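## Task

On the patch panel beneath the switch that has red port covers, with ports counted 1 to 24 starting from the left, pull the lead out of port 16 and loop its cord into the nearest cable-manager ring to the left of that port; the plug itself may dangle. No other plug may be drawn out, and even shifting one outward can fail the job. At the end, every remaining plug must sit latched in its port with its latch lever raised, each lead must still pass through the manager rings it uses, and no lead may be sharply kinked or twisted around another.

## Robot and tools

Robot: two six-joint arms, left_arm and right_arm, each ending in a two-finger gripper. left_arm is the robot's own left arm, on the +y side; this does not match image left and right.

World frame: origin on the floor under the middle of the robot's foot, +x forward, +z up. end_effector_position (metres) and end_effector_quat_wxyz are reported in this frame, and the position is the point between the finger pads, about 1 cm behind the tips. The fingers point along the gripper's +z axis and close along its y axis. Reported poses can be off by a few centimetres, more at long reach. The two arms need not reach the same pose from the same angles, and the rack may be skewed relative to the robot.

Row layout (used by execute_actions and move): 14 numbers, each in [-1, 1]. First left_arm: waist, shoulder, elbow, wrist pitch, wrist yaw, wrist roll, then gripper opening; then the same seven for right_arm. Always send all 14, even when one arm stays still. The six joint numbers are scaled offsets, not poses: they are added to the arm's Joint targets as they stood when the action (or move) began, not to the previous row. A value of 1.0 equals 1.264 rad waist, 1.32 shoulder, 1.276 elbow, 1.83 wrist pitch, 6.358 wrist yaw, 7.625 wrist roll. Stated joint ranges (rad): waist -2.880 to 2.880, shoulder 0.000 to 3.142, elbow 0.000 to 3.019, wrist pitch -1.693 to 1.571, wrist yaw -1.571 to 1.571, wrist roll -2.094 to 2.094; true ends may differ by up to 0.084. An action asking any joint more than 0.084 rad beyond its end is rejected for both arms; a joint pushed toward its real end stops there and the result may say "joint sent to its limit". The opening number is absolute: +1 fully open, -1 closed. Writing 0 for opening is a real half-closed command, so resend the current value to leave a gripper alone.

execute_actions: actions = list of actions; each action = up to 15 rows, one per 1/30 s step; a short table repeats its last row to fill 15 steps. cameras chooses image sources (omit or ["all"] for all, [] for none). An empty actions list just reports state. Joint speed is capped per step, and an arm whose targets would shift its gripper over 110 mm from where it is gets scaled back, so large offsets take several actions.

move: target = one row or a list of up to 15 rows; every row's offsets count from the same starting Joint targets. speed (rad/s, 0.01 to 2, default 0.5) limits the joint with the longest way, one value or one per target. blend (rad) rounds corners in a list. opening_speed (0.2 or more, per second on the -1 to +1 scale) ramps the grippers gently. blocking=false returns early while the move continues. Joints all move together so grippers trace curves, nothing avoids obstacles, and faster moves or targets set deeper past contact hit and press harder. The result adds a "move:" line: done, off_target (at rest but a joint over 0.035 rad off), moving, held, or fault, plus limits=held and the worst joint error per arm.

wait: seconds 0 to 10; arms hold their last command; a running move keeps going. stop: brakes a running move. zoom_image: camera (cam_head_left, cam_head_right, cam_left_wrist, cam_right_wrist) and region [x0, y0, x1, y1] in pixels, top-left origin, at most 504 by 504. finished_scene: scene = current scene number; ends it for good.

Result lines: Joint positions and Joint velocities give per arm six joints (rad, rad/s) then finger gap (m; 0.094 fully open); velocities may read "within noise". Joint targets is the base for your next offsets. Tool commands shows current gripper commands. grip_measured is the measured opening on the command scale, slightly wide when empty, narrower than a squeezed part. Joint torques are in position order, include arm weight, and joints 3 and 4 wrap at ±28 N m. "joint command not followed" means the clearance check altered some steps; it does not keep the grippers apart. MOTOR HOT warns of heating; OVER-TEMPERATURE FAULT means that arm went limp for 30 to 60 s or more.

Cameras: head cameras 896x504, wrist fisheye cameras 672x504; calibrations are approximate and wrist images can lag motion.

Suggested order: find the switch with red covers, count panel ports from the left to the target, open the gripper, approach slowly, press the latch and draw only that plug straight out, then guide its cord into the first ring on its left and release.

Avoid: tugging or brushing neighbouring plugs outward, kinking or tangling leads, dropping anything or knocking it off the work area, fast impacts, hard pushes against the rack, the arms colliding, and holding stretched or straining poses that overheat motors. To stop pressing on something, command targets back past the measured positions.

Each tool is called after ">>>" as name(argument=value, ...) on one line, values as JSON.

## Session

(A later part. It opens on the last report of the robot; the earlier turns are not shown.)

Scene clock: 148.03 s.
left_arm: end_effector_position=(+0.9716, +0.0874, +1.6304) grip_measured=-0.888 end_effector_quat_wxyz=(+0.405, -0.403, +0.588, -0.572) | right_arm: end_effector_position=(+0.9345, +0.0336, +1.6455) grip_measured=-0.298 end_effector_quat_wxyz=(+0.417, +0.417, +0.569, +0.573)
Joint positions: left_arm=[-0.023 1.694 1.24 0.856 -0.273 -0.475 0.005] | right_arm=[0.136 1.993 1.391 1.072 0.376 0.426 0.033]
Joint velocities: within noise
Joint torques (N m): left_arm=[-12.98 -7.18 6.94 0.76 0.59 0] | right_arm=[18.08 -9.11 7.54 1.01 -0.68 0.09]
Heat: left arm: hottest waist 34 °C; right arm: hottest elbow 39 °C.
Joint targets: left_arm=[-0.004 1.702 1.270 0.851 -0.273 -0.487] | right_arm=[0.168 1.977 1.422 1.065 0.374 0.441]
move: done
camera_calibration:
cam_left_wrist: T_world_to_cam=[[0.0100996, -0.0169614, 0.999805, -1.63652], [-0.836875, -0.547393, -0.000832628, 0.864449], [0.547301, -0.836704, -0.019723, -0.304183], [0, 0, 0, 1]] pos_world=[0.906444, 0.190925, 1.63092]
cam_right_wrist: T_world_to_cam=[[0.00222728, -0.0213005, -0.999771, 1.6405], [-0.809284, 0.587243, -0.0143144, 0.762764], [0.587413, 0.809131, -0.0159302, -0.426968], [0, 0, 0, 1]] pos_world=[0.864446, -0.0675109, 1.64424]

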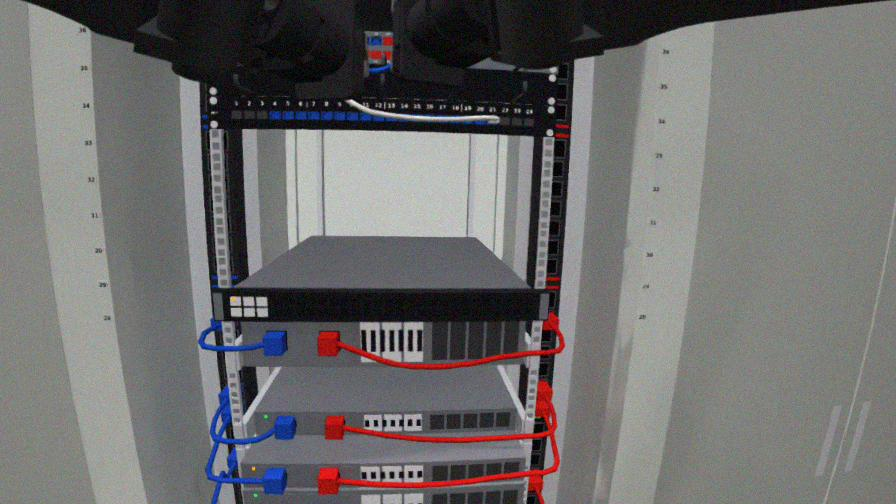

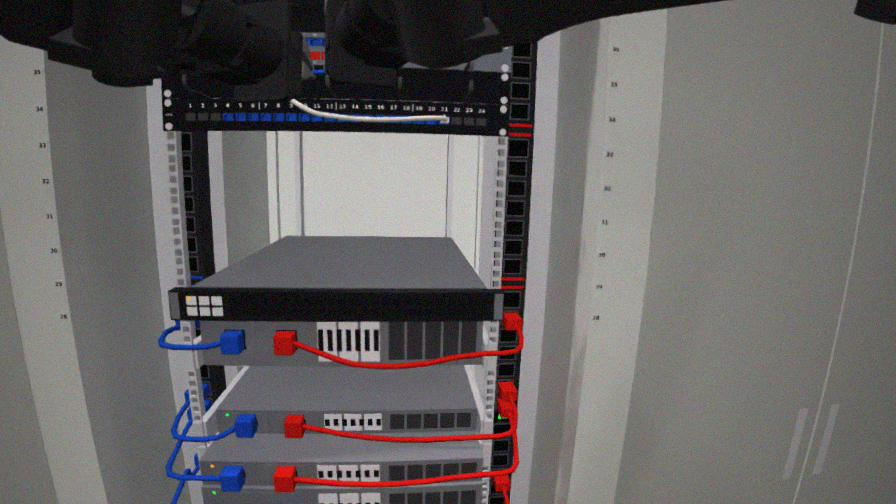

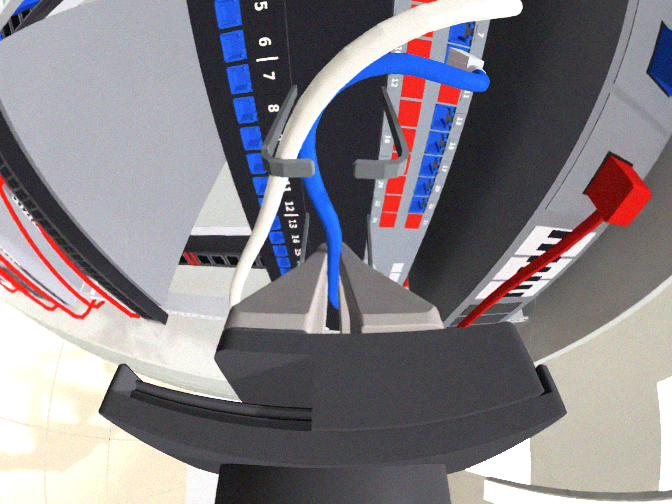

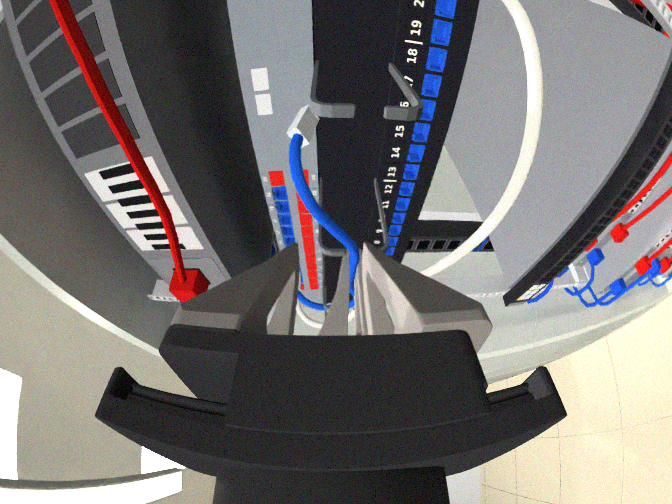

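>>> move(target=[0,0,0,0,0,0,-0.89,-0.0554,0.0295,0.0611,-0.0404,-0.0016,0.0018,-0.3], speed=0.12, cameras=["cam_right_wrist"])

>>> zoom_image(camera="cam_right_wrist", region=[220, 130, 420, 330])

Scene clock: 150.50 s.
left_arm: end_effector_position=(+0.9736, +0.0882, +1.6316) grip_measured=-0.888 end_effector_quat_wxyz=(+0.406, -0.405, +0.586, -0.572) | right_arm: end_effector_position=(+0.9606, +0.0336, +1.6507) grip_measured=-0.298 end_effector_quat_wxyz=(+0.414, +0.419, +0.569, +0.574)
Joint positions: left_arm=[-0.023 1.696 1.245 0.856 -0.273 -0.475 0.005] | right_arm=[0.123 2.001 1.467 0.998 0.366 0.44 0.033]
Joint velocities: within noise
Joint torques (N m): left_arm=[-13.04 -7.36 6.49 0.75 0.6 0.01] | right_arm=[13.8 -7.59 7.95 1.06 -0.68 0.12]
Heat: left arm: hottest waist 34 °C; right arm: hottest elbow 39 °C.
Joint targets: left_arm=[-0.004 1.702 1.270 0.851 -0.273 -0.486] | right_arm=[0.098 2.016 1.500 0.991 0.364 0.455]
move: done
camera_calibration:
cam_right_wrist: T_world_to_cam=[[-0.001753, -0.0154873, -0.999879, 1.64946], [-0.811167, 0.584764, -0.00763537, 0.774927], [0.584812, 0.811055, -0.0135879, -0.443659], [0, 0, 0, 1]] pos_world=[0.890943, -0.067772, 1.64915]
Images, in order (width x height): cam_right_wrist 672x504.

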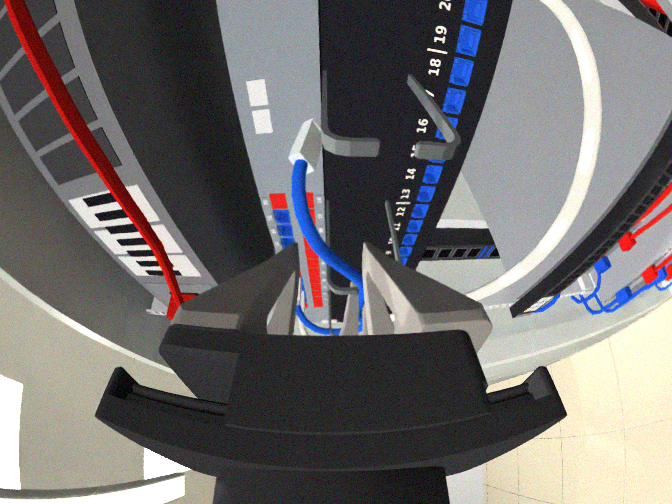

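Scaled by 2.520 from the camera's 672x504 image, which has a finer 960x720 frame.

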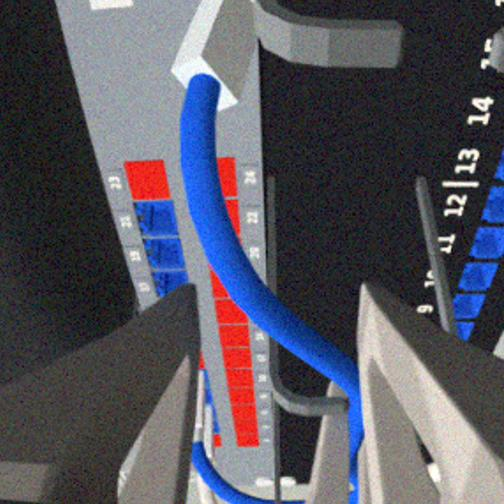

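>>> move(target=[0,0,0,0,0,0,-0.89,0,0,0,0,0,0,-0.8], opening_speed=0.3, cameras=["cam_right_wrist","cam_left_wrist"])

>>> zoom_image(camera="cam_right_wrist", region=[220, 130, 420, 330])

Scene clock: 152.73 s.
left_arm: end_effector_position=(+0.9745, +0.0887, +1.6327) grip_measured=-0.888 end_effector_quat_wxyz=(+0.406, -0.405, +0.585, -0.574) | right_arm: end_effector_position=(+0.9625, +0.0327, +1.6450) grip_measured=-0.796 end_effector_quat_wxyz=(+0.414, +0.421, +0.572, +0.570)
Joint positions: left_arm=[-0.023 1.696 1.248 0.856 -0.27 -0.477 0.005] | right_arm=[0.117 2.002 1.467 0.997 0.369 0.441 0.01]
Joint velocities: within noise
Joint torques (N m): left_arm=[-13.04 -7.3 6.3 0.76 0.47 0.03] | right_arm=[14.56 -7.82 7.86 1.09 -0.78 0.13]
Heat: left arm: hottest waist 34 °C; right arm: hottest elbow 39 °C.
Joint targets: left_arm=[-0.004 1.702 1.270 0.851 -0.273 -0.486] | right_arm=[0.098 2.016 1.500 0.991 0.364 0.455]
move: done
camera_calibration:
cam_left_wrist: T_world_to_cam=[[0.00643572, -0.0112291, 0.999916, -1.63601], [-0.834319, -0.551281, -0.000821014, 0.865413], [0.551245, -0.834244, -0.0129165, -0.319809], [0, 0, 0, 1]] pos_world=[0.908853, 0.191917, 1.63246]
cam_right_wrist: T_world_to_cam=[[-0.00949287, -0.0214079, -0.999726, 1.65115], [-0.809422, 0.587207, -0.00488848, 0.770616], [0.58715, 0.809154, -0.0229023, -0.430946], [0, 0, 0, 1]] pos_world=[0.892458, -0.0684613, 1.6446]
Images, in order (width x height): cam_left_wrist 672x504, cam_right_wrist 672x504.

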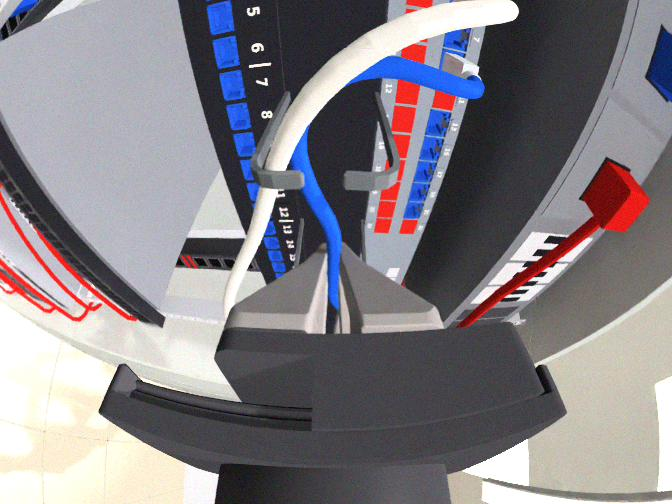

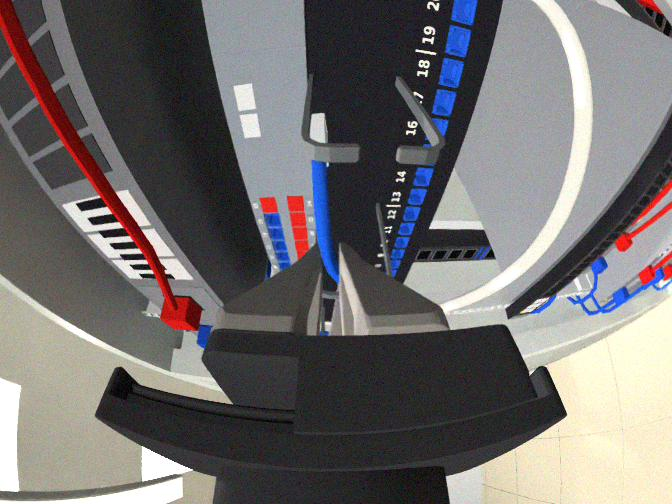

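Scaled by 2.520 from the camera's 672x504 image, which has a finer 960x720 frame.

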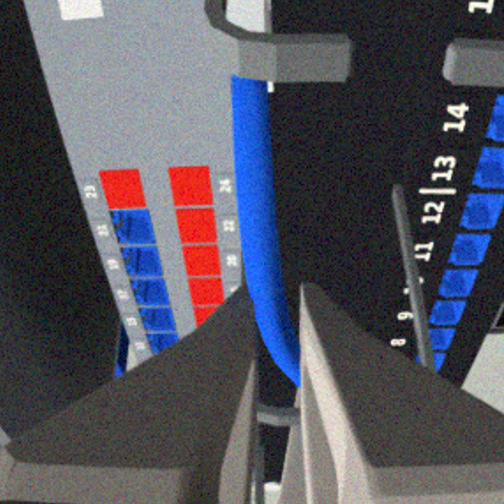

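>>> move(target=[[0,0,0,0,0,0,-0.89,0,0,0,0,0,0,-0.9],[0,0,0,0,0,0,-0.89,-0.0203,0.0041,0.0152,-0.0101,-0.0036,0.0034,-0.9]], opening_speed=0.3, speed=0.1)

>>> zoom_image(camera="cam_right_wrist", region=[220, 130, 420, 330])

>>> zoom_image(camera="cam_head_left", region=[355, 25, 440, 100])

Scene clock: 154.70 s.
left_arm: end_effector_position=(+0.9761, +0.0900, +1.6332) grip_measured=-0.888 end_effector_quat_wxyz=(+0.407, -0.407, +0.584, -0.572) | right_arm: end_effector_position=(+0.9660, +0.0338, +1.6396) grip_measured=-0.894 end_effector_quat_wxyz=(+0.409, +0.419, +0.570, +0.577)
Joint positions: left_arm=[-0.023 1.696 1.251 0.856 -0.274 -0.477 0.005] | right_arm=[0.104 2.004 1.471 0.985 0.346 0.46 0.005]
Joint velocities: within noise
Joint torques (N m): left_arm=[-13.04 -7.3 5.98 0.76 0.68 0.03] | right_arm=[13.27 -8 9.07 0.75 -0.8 0.21]
Heat: left arm: hottest waist 34 °C; right arm: hottest elbow 39 °C.
Joint targets: left_arm=[-0.004 1.702 1.270 0.851 -0.273 -0.486] | right_arm=[0.072 2.021 1.519 0.973 0.341 0.481]
move: off_target (right_arm); right_arm: the elbow is farthest, 0.048 rad from its target
camera_calibration:
cam_left_wrist: T_world_to_cam=[[0.00881768, -0.0106044, 0.999905, -1.63886], [-0.831424, -0.555636, 0.00143919, 0.861411], [0.555568, -0.831358, -0.0137162, -0.322727], [0, 0, 0, 1]] pos_world=[0.909946, 0.19295, 1.63303]
cam_right_wrist: T_world_to_cam=[[-0.00597007, -0.00860507, -0.999945, 1.6423], [-0.816337, 0.577576, -0.000096495, 0.77196], [0.577545, 0.816292, -0.0104728, -0.445388], [0, 0, 0, 1]] pos_world=[0.897216, -0.0681663, 1.63762]

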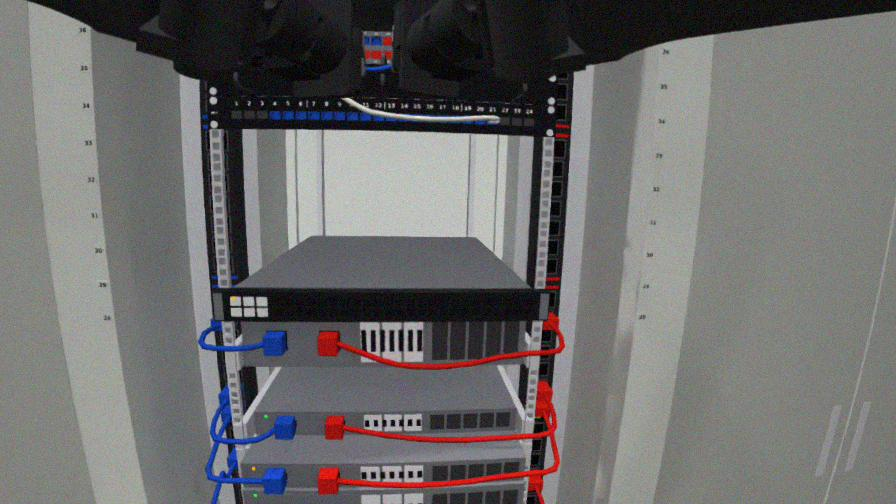

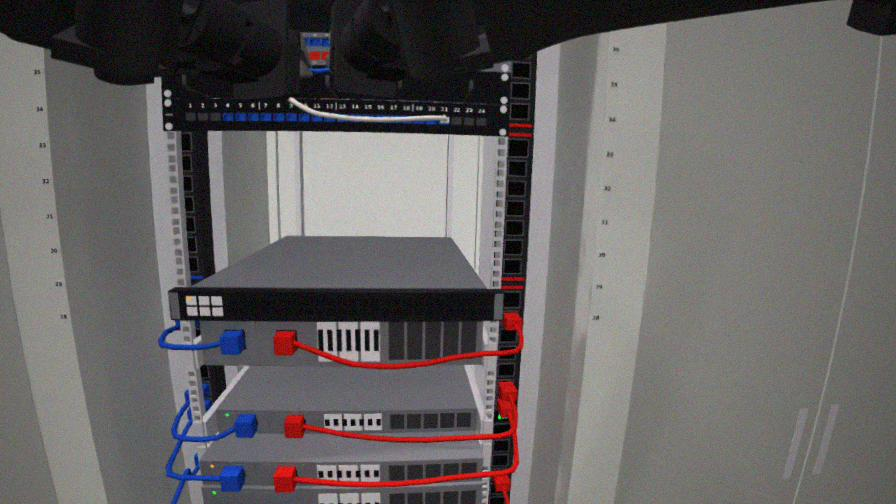

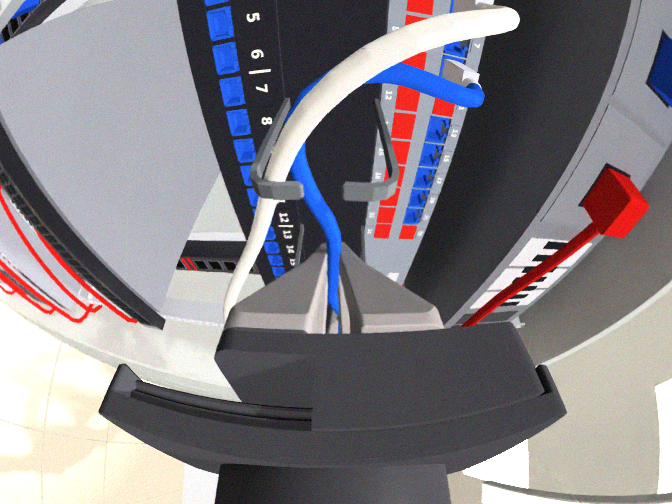

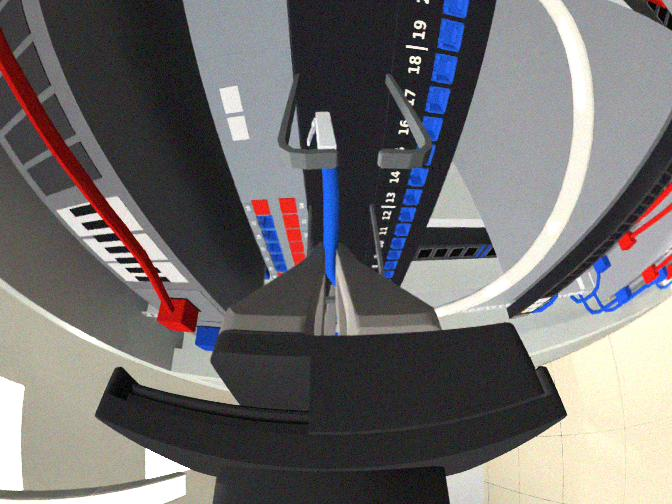

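Scaled by 2.520 from the camera's 672x504 image, which has a finer 960x720 frame.

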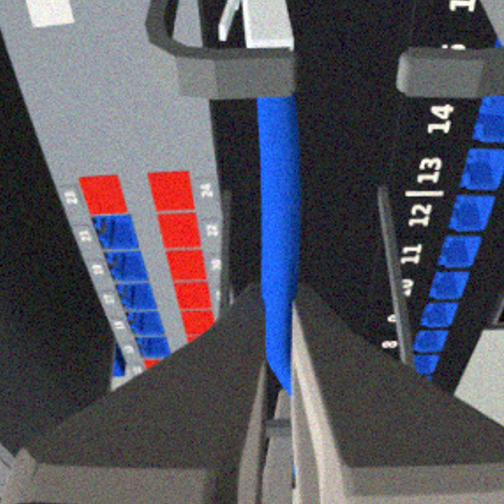

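Scaled by 5.929 from the camera's 896x504 image, which has a finer 1280x720 frame.

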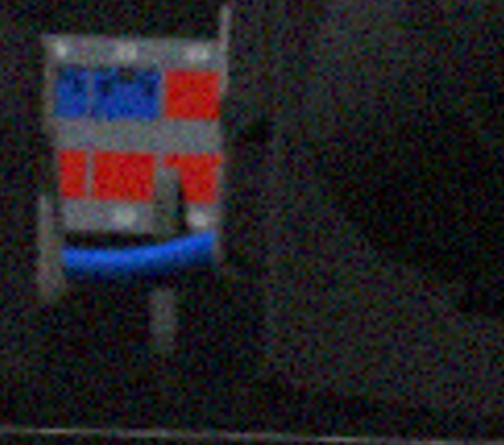

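>>> zoom_image(camera="cam_head_right", region=[290, 25, 350, 100])

Scaled by 6.720 from the camera's 896x504 image, which has a finer 1280x720 frame.

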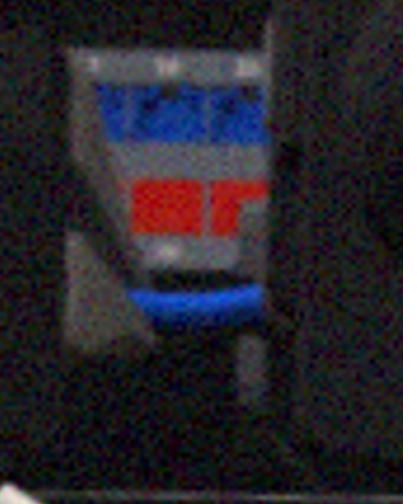

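>>> move(target=[0.0053,0.0041,0.0176,-0.0097,0.001,-0.0009,-0.89,-0.0222,-0.0462,0.0114,-0.0257,-0.0039,0.0037,-0.9], speed=0.1)

>>> zoom_image(camera="cam_right_wrist", region=[220, 130, 420, 330])

>>> zoom_image(camera="cam_head_left", region=[355, 25, 440, 100])

>>> zoom_image(camera="cam_head_right", region=[290, 25, 350, 100])

Scene clock: 158.03 s.
left_arm: end_effector_position=(+0.9823, +0.0935, +1.6308) grip_measured=-0.888 end_effector_quat_wxyz=(+0.408, -0.409, +0.585, -0.570) | right_arm: end_effector_position=(+0.9720, +0.0351, +1.6331) grip_measured=-0.894 end_effector_quat_wxyz=(+0.394, +0.412, +0.575, +0.587)
Joint positions: left_arm=[-0.015 1.696 1.264 0.845 -0.273 -0.479 0.005] | right_arm=[0.088 1.994 1.477 0.93 0.317 0.492 0.005]
Joint velocities: within noise
Joint torques (N m): left_arm=[-13.22 -6.95 6.8 0.53 0.92 -0.03] | right_arm=[12.4 -11.75 9.81 1.22 -0.63 0.15]
Heat: left arm: hottest waist 34 °C; right arm: hottest elbow 39 °C.
Joint targets: left_arm=[0.003 1.708 1.292 0.833 -0.267 -0.493] | right_arm=[0.044 1.960 1.534 0.926 0.316 0.509]
move: off_target (right_arm); right_arm: the elbow is farthest, 0.057 rad from its target
camera_calibration:
cam_left_wrist: T_world_to_cam=[[0.0129345, -0.0135699, 0.999824, -1.64006], [-0.828726, -0.559646, 0.0031254, 0.86347], [0.559505, -0.828621, -0.0184844, -0.319686], [0, 0, 0, 1]] pos_world=[0.915659, 0.196084, 1.63117]
cam_right_wrist: T_world_to_cam=[[-0.0115602, 0.00290541, -0.999929, 1.64094], [-0.837525, 0.546282, 0.0112699, 0.779251], [0.546276, 0.837596, -0.00388178, -0.4311], [0, 0, 0, 1]] pos_world=[0.907112, -0.0693716, 1.63036]

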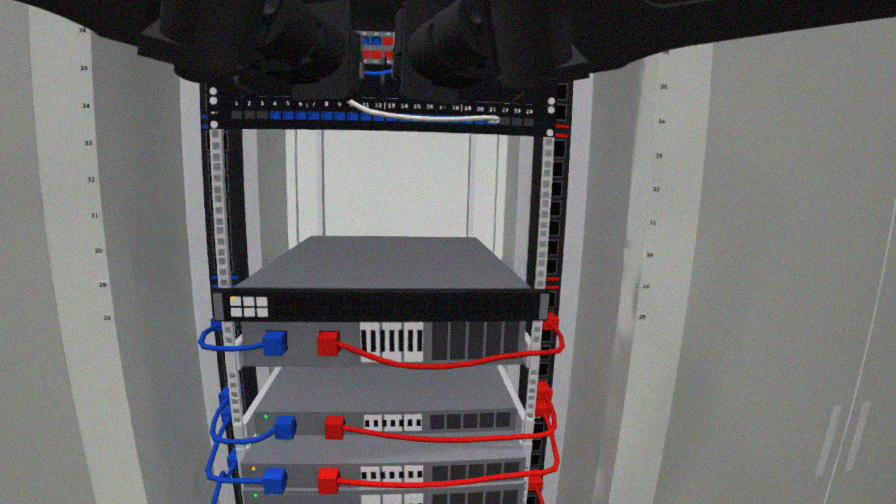

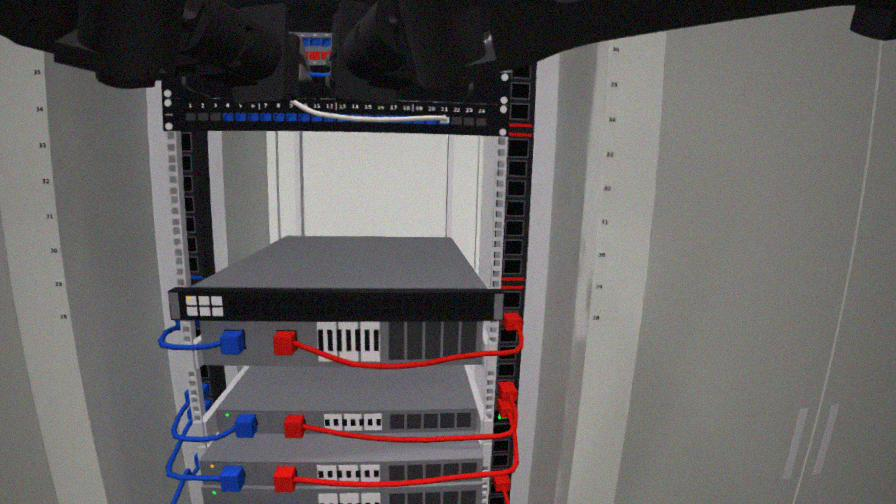

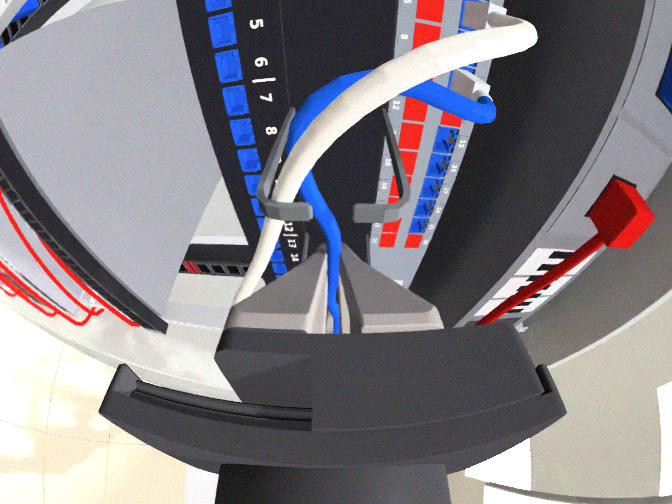

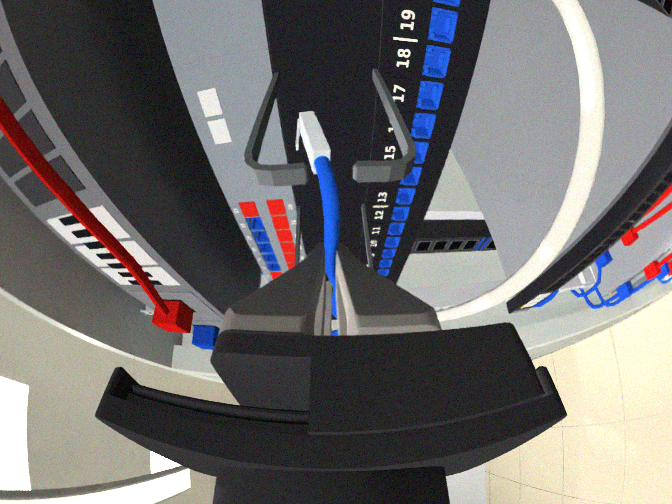

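Scaled by 2.520 from the camera's 672x504 image, which has a finer 960x720 frame.

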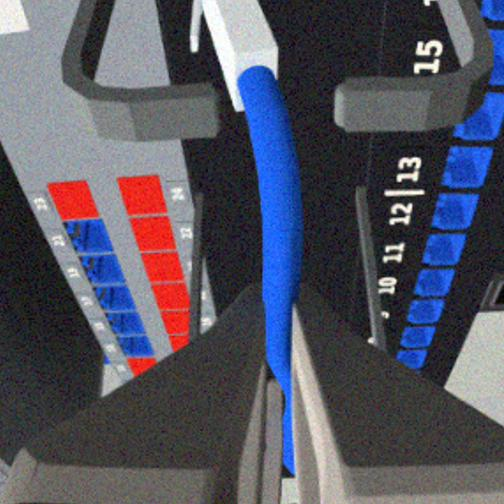

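Scaled by 5.929 from the camera's 896x504 image, which has a finer 1280x720 frame.

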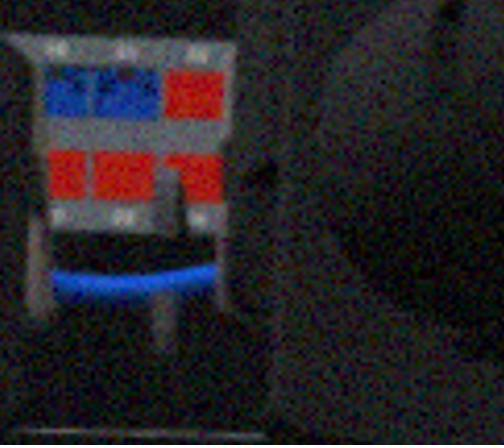

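Scaled by 6.720 from the camera's 896x504 image, which has a finer 1280x720 frame.

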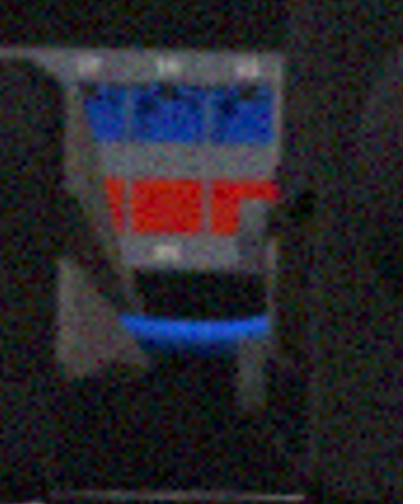

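>>> move(target=[-0.0475,-0.0258,-0.0298,0.0137,-0.0033,0.005,-0.89,0.0696,0.0273,-0.0384,0.0087,0.0024,-0.0051,-0.9], speed=0.08)

>>> zoom_image(camera="cam_head_left", region=[355, 25, 440, 100])

>>> zoom_image(camera="cam_head_right", region=[290, 25, 350, 100])

Scene clock: 160.57 s.
left_arm: end_effector_position=(+0.9785, +0.0957, +1.6373) grip_measured=-0.888 end_effector_quat_wxyz=(+0.412, -0.406, +0.587, -0.566) | right_arm: end_effector_position=(+0.9670, +0.0378, +1.6417) grip_measured=-0.894 end_effector_quat_wxyz=(+0.395, +0.412, +0.576, +0.586)
Joint positions: left_arm=[-0.027 1.685 1.255 0.847 -0.287 -0.46 0.005] | right_arm=[0.105 1.994 1.475 0.934 0.333 0.481 0.005]
Joint velocities: within noise
Joint torques (N m): left_arm=[-16.91 -8.7 4.48 1.33 0.59 0.19] | right_arm=[18.02 -8.82 5.9 1.73 -0.64 -0.13]
Heat: left arm: hottest waist 34 °C; right arm: hottest elbow 39 °C.
Joint targets: left_arm=[-0.057 1.674 1.254 0.858 -0.288 -0.455] | right_arm=[0.132 1.996 1.485 0.942 0.331 0.470]
move: done
camera_calibration:
cam_left_wrist: T_world_to_cam=[[0.00969449, -0.0265195, 0.999601, -1.6417], [-0.827048, -0.562089, -0.00689127, 0.876559], [0.562048, -0.826651, -0.0273821, -0.303713], [0, 0, 0, 1]] pos_world=[0.911573, 0.198103, 1.63877]
cam_right_wrist: T_world_to_cam=[[-0.0108435, -0.00104098, -0.999941, 1.64894], [-0.837085, 0.547006, 0.00850798, 0.777524], [0.546965, 0.837128, -0.00680283, -0.426453], [0, 0, 0, 1]] pos_world=[0.901989, -0.0665983, 1.63933]

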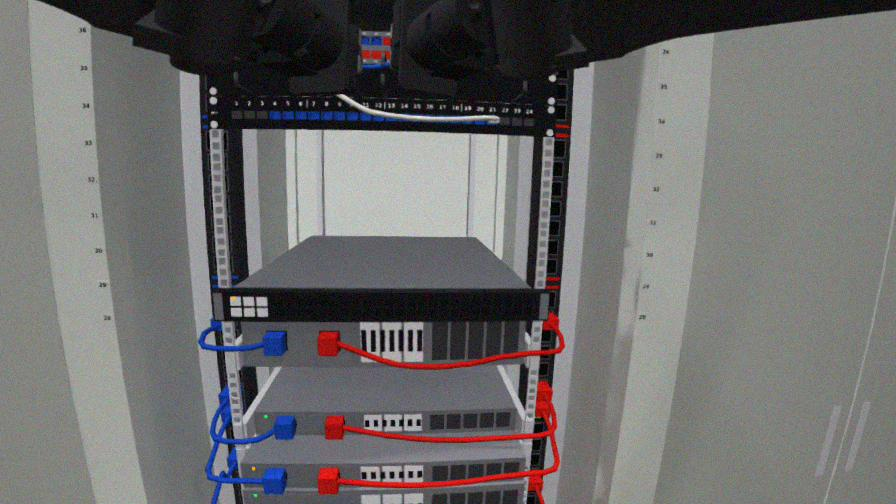

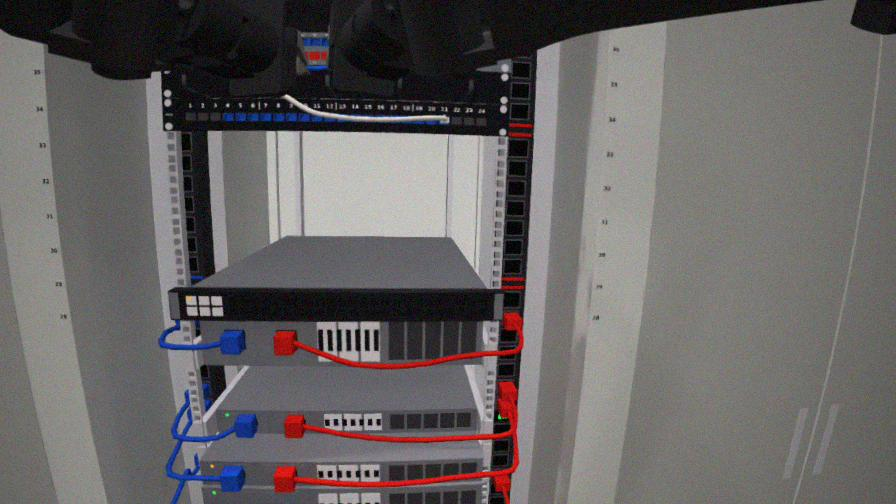

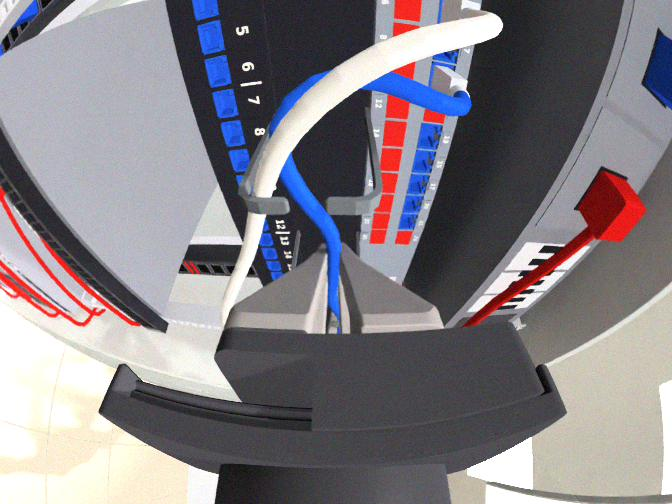

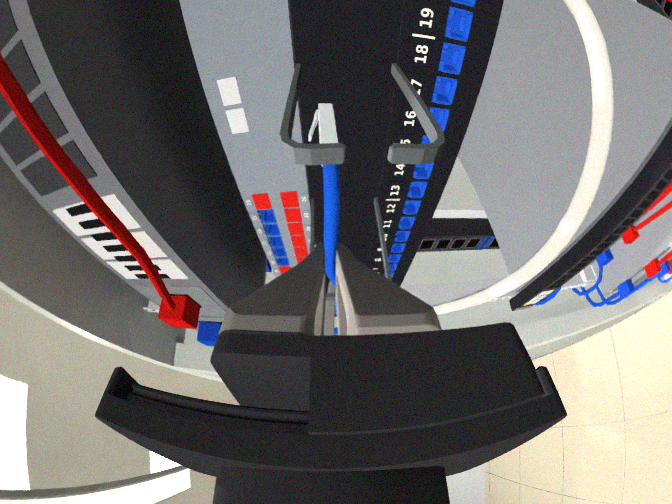

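Scaled by 5.929 from the camera's 896x504 image, which has a finer 1280x720 frame.

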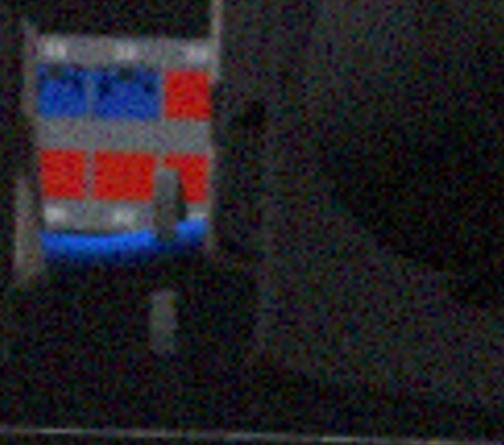

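Scaled by 6.720 from the camera's 896x504 image, which has a finer 1280x720 frame.

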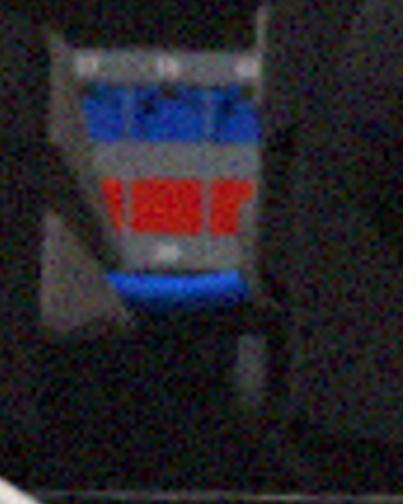

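>>> move(target=[0.0562,0.0258,0.0517,-0.0257,0.002,-0.0041,-0.89,-0.0554,0.0144,0.0462,-0.0279,-0.0019,0.0051,-0.9], speed=0.08)

>>> zoom_image(camera="cam_head_left", region=[355, 25, 440, 100])

>>> zoom_image(camera="cam_head_right", region=[290, 25, 350, 100])

Scene clock: 162.70 s.
left_arm: end_effector_position=(+0.9915, +0.0999, +1.6316) grip_measured=-0.888 end_effector_quat_wxyz=(+0.410, -0.410, +0.587, -0.564) | right_arm: end_effector_position=(+0.9733, +0.0422, +1.6352) grip_measured=-0.894 end_effector_quat_wxyz=(+0.389, +0.409, +0.582, +0.586)
Joint positions: left_arm=[-0.009 1.691 1.285 0.821 -0.278 -0.473 0.005] | right_arm=[0.094 2.003 1.497 0.901 0.324 0.491 0.005]
Joint velocities: within noise
Joint torques (N m): left_arm=[-12.86 -6.71 7.39 0.61 0.75 -0.02] | right_arm=[13.27 -8 9.14 0.99 -0.76 0.15]
Heat: left arm: hottest waist 34 °C; right arm: hottest elbow 39 °C.
Joint targets: left_arm=[0.013 1.708 1.320 0.811 -0.275 -0.487] | right_arm=[0.062 2.016 1.544 0.891 0.319 0.509]
move: off_target (right_arm); right_arm: the elbow is farthest, 0.047 rad from its target
camera_calibration:
cam_left_wrist: T_world_to_cam=[[0.0178665, -0.023319, 0.999568, -1.64446], [-0.824875, -0.565313, 0.00155577, 0.874007], [0.565032, -0.824547, -0.0293354, -0.307715], [0, 0, 0, 1]] pos_world=[0.924196, 0.202015, 1.63336]
cam_right_wrist: T_world_to_cam=[[-0.0191462, -0.00552433, -0.999801, 1.65056], [-0.845444, 0.5339, 0.0132402, 0.781359], [0.533721, 0.845529, -0.0148927, -0.407909], [0, 0, 0, 1]] pos_world=[0.909907, -0.0631505, 1.63381]

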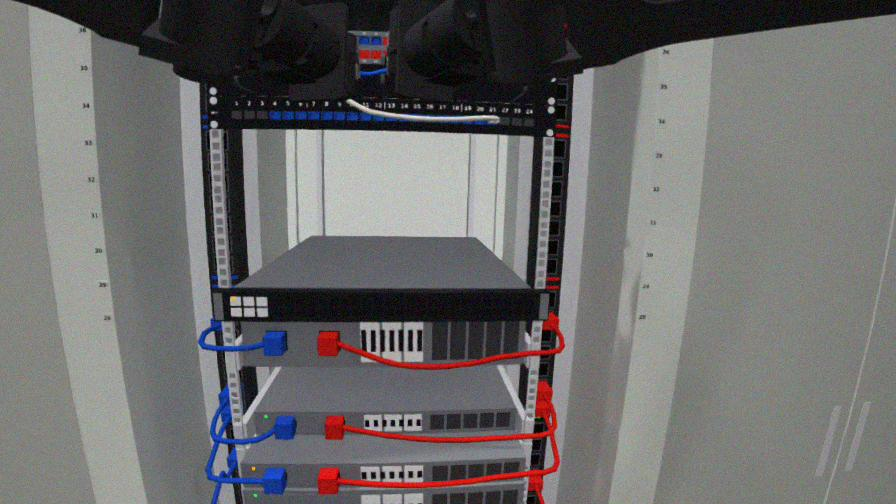

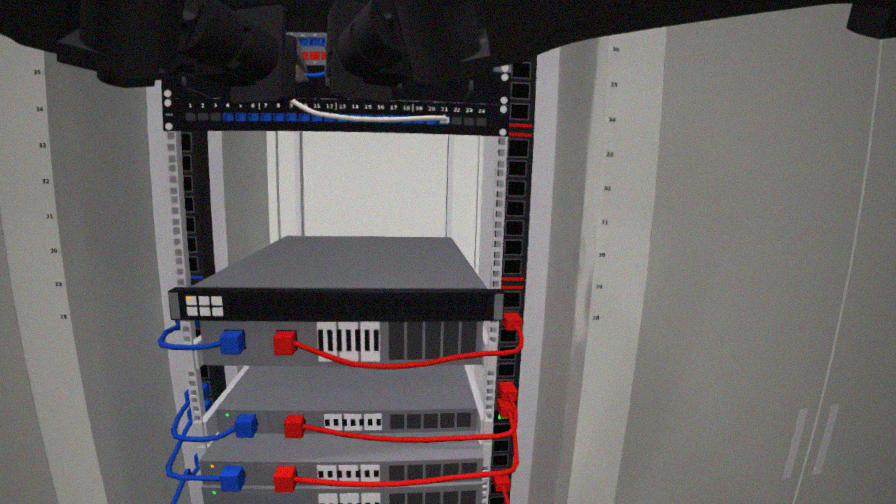

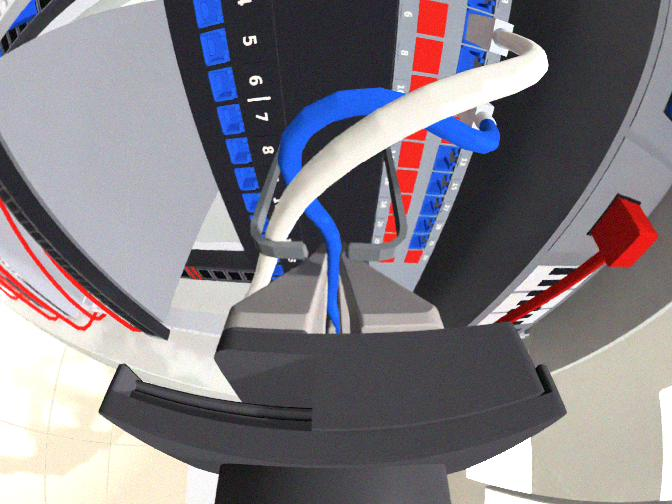

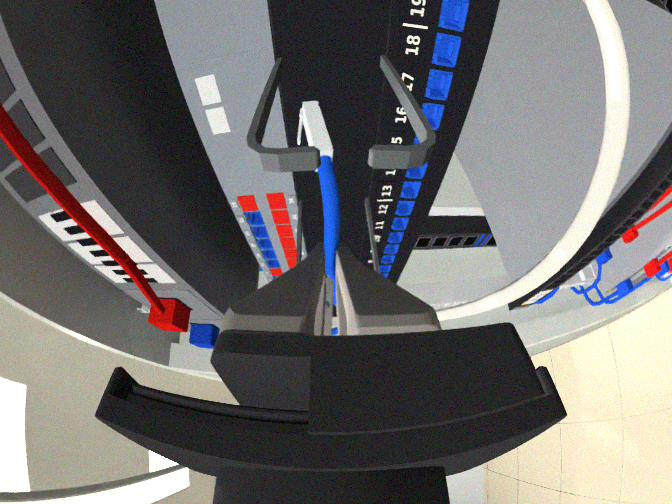

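Scaled by 5.929 from the camera's 896x504 image, which has a finer 1280x720 frame.

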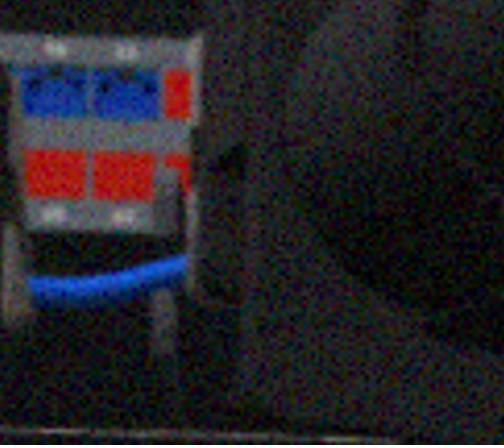

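Scaled by 6.720 from the camera's 896x504 image, which has a finer 1280x720 frame.

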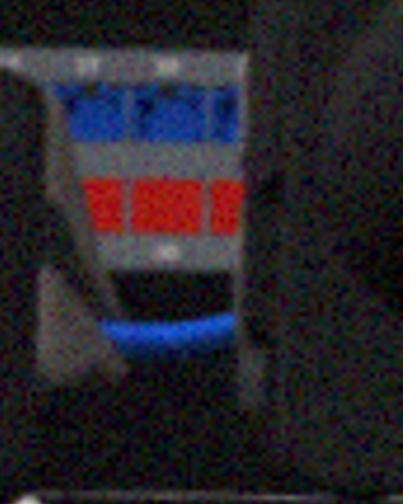

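>>> move(target=[0,0,0,0,0,0,-0.89,0,0,0,0,0,0,-0.5], opening_speed=0.3)

>>> zoom_image(camera="cam_right_wrist", region=[220, 130, 420, 330])

>>> zoom_image(camera="cam_head_left", region=[355, 25, 440, 100])

Scene clock: 164.87 s.
left_arm: end_effector_position=(+0.9906, +0.0918, +1.6284) grip_measured=-0.888 end_effector_quat_wxyz=(+0.407, -0.407, +0.591, -0.565) | right_arm: end_effector_position=(+0.9804, +0.0382, +1.6362) grip_measured=-0.502 end_effector_quat_wxyz=(+0.391, +0.412, +0.578, +0.586)
Joint positions: left_arm=[-0.009 1.704 1.292 0.814 -0.275 -0.474 0.005] | right_arm=[0.089 2.003 1.511 0.897 0.32 0.494 0.023]
Joint velocities: within noise
Joint torques (N m): left_arm=[-13.04 -7.88 6.84 0.87 0.61 -0.01] | right_arm=[14.15 -8.06 7.91 1.09 -0.64 0.14]
Heat: left arm: hottest waist 35 °C; right arm: hottest elbow 39 °C.
Joint targets: left_arm=[0.013 1.708 1.320 0.812 -0.275 -0.487] | right_arm=[0.062 2.016 1.544 0.891 0.319 0.509]
move: done
camera_calibration:
cam_left_wrist: T_world_to_cam=[[0.0203509, -0.0273304, 0.999419, -1.64331], [-0.832139, -0.554564, 0.00177936, 0.874542], [0.554193, -0.831692, -0.0340285, -0.294895], [0, 0, 0, 1]] pos_world=[0.924612, 0.194816, 1.63076]
cam_right_wrist: T_world_to_cam=[[-0.0166559, 0.000708983, -0.999861, 1.64902], [-0.840181, 0.542116, 0.0143804, 0.782192], [0.542051, 0.840303, -0.00843378, -0.426836], [0, 0, 0, 1]] pos_world=[0.916015, -0.066536, 1.63394]

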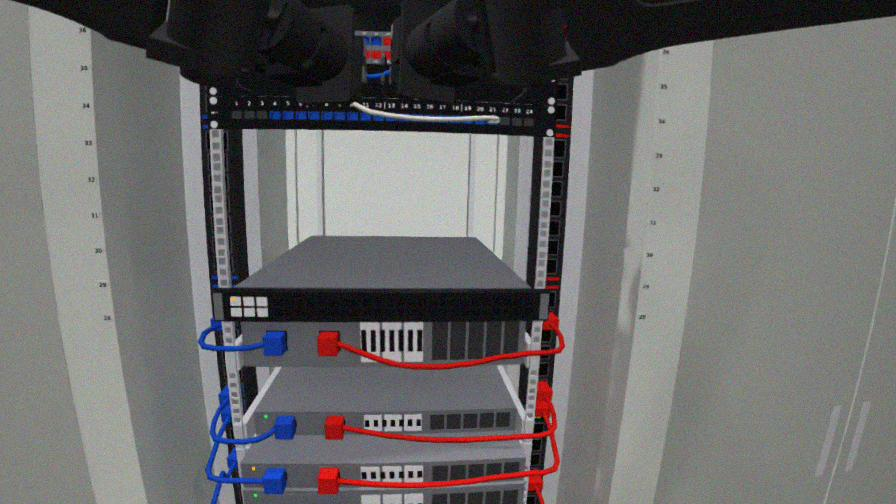

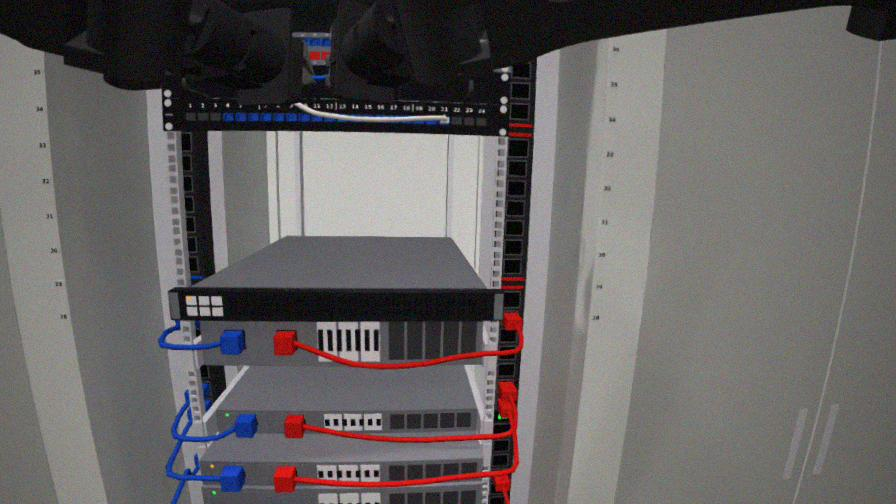

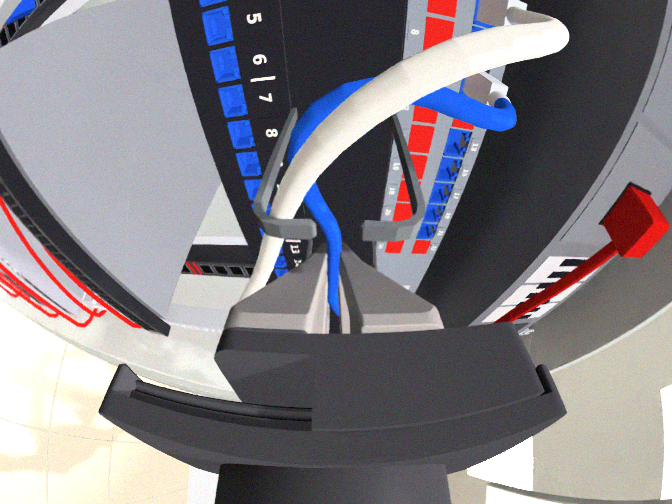

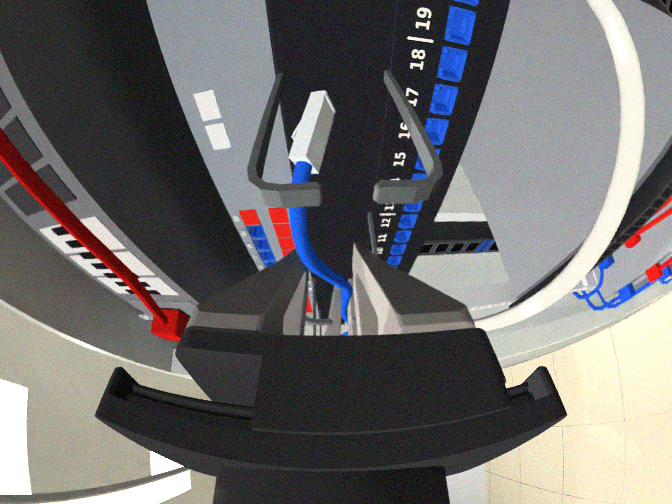

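Scaled by 2.520 from the camera's 672x504 image, which has a finer 960x720 frame.

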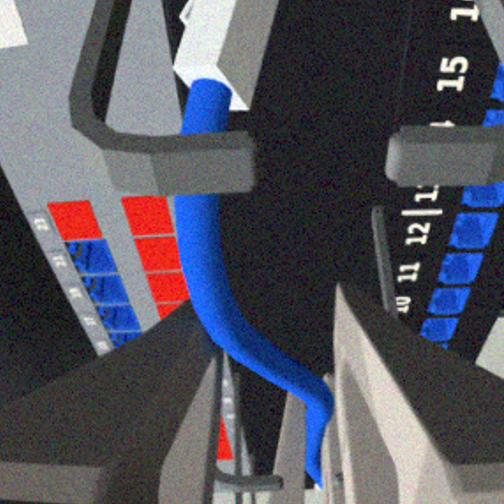

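Scaled by 5.929 from the camera's 896x504 image, which has a finer 1280x720 frame.

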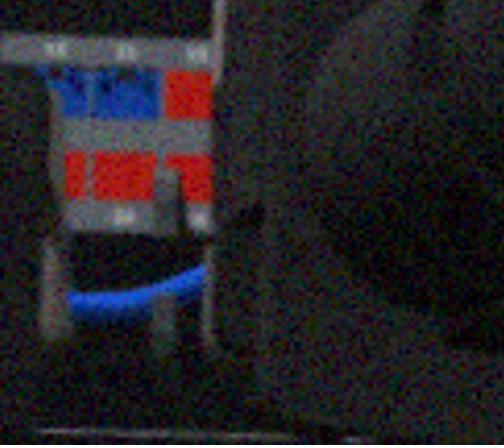

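>>> zoom_image(camera="cam_right_wrist", region=[290, 250, 370, 335])

>>> zoom_image(camera="cam_left_wrist", region=[280, 210, 400, 335])

Scaled by 5.929 from the camera's 672x504 image, which has a finer 960x720 frame.

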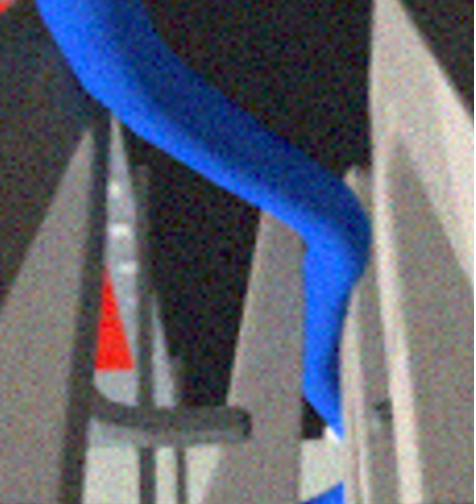

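Scaled by 4.032 from the camera's 672x504 image, which has a finer 960x720 frame.

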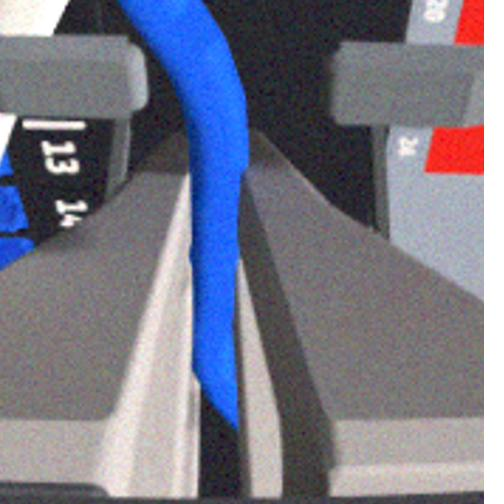

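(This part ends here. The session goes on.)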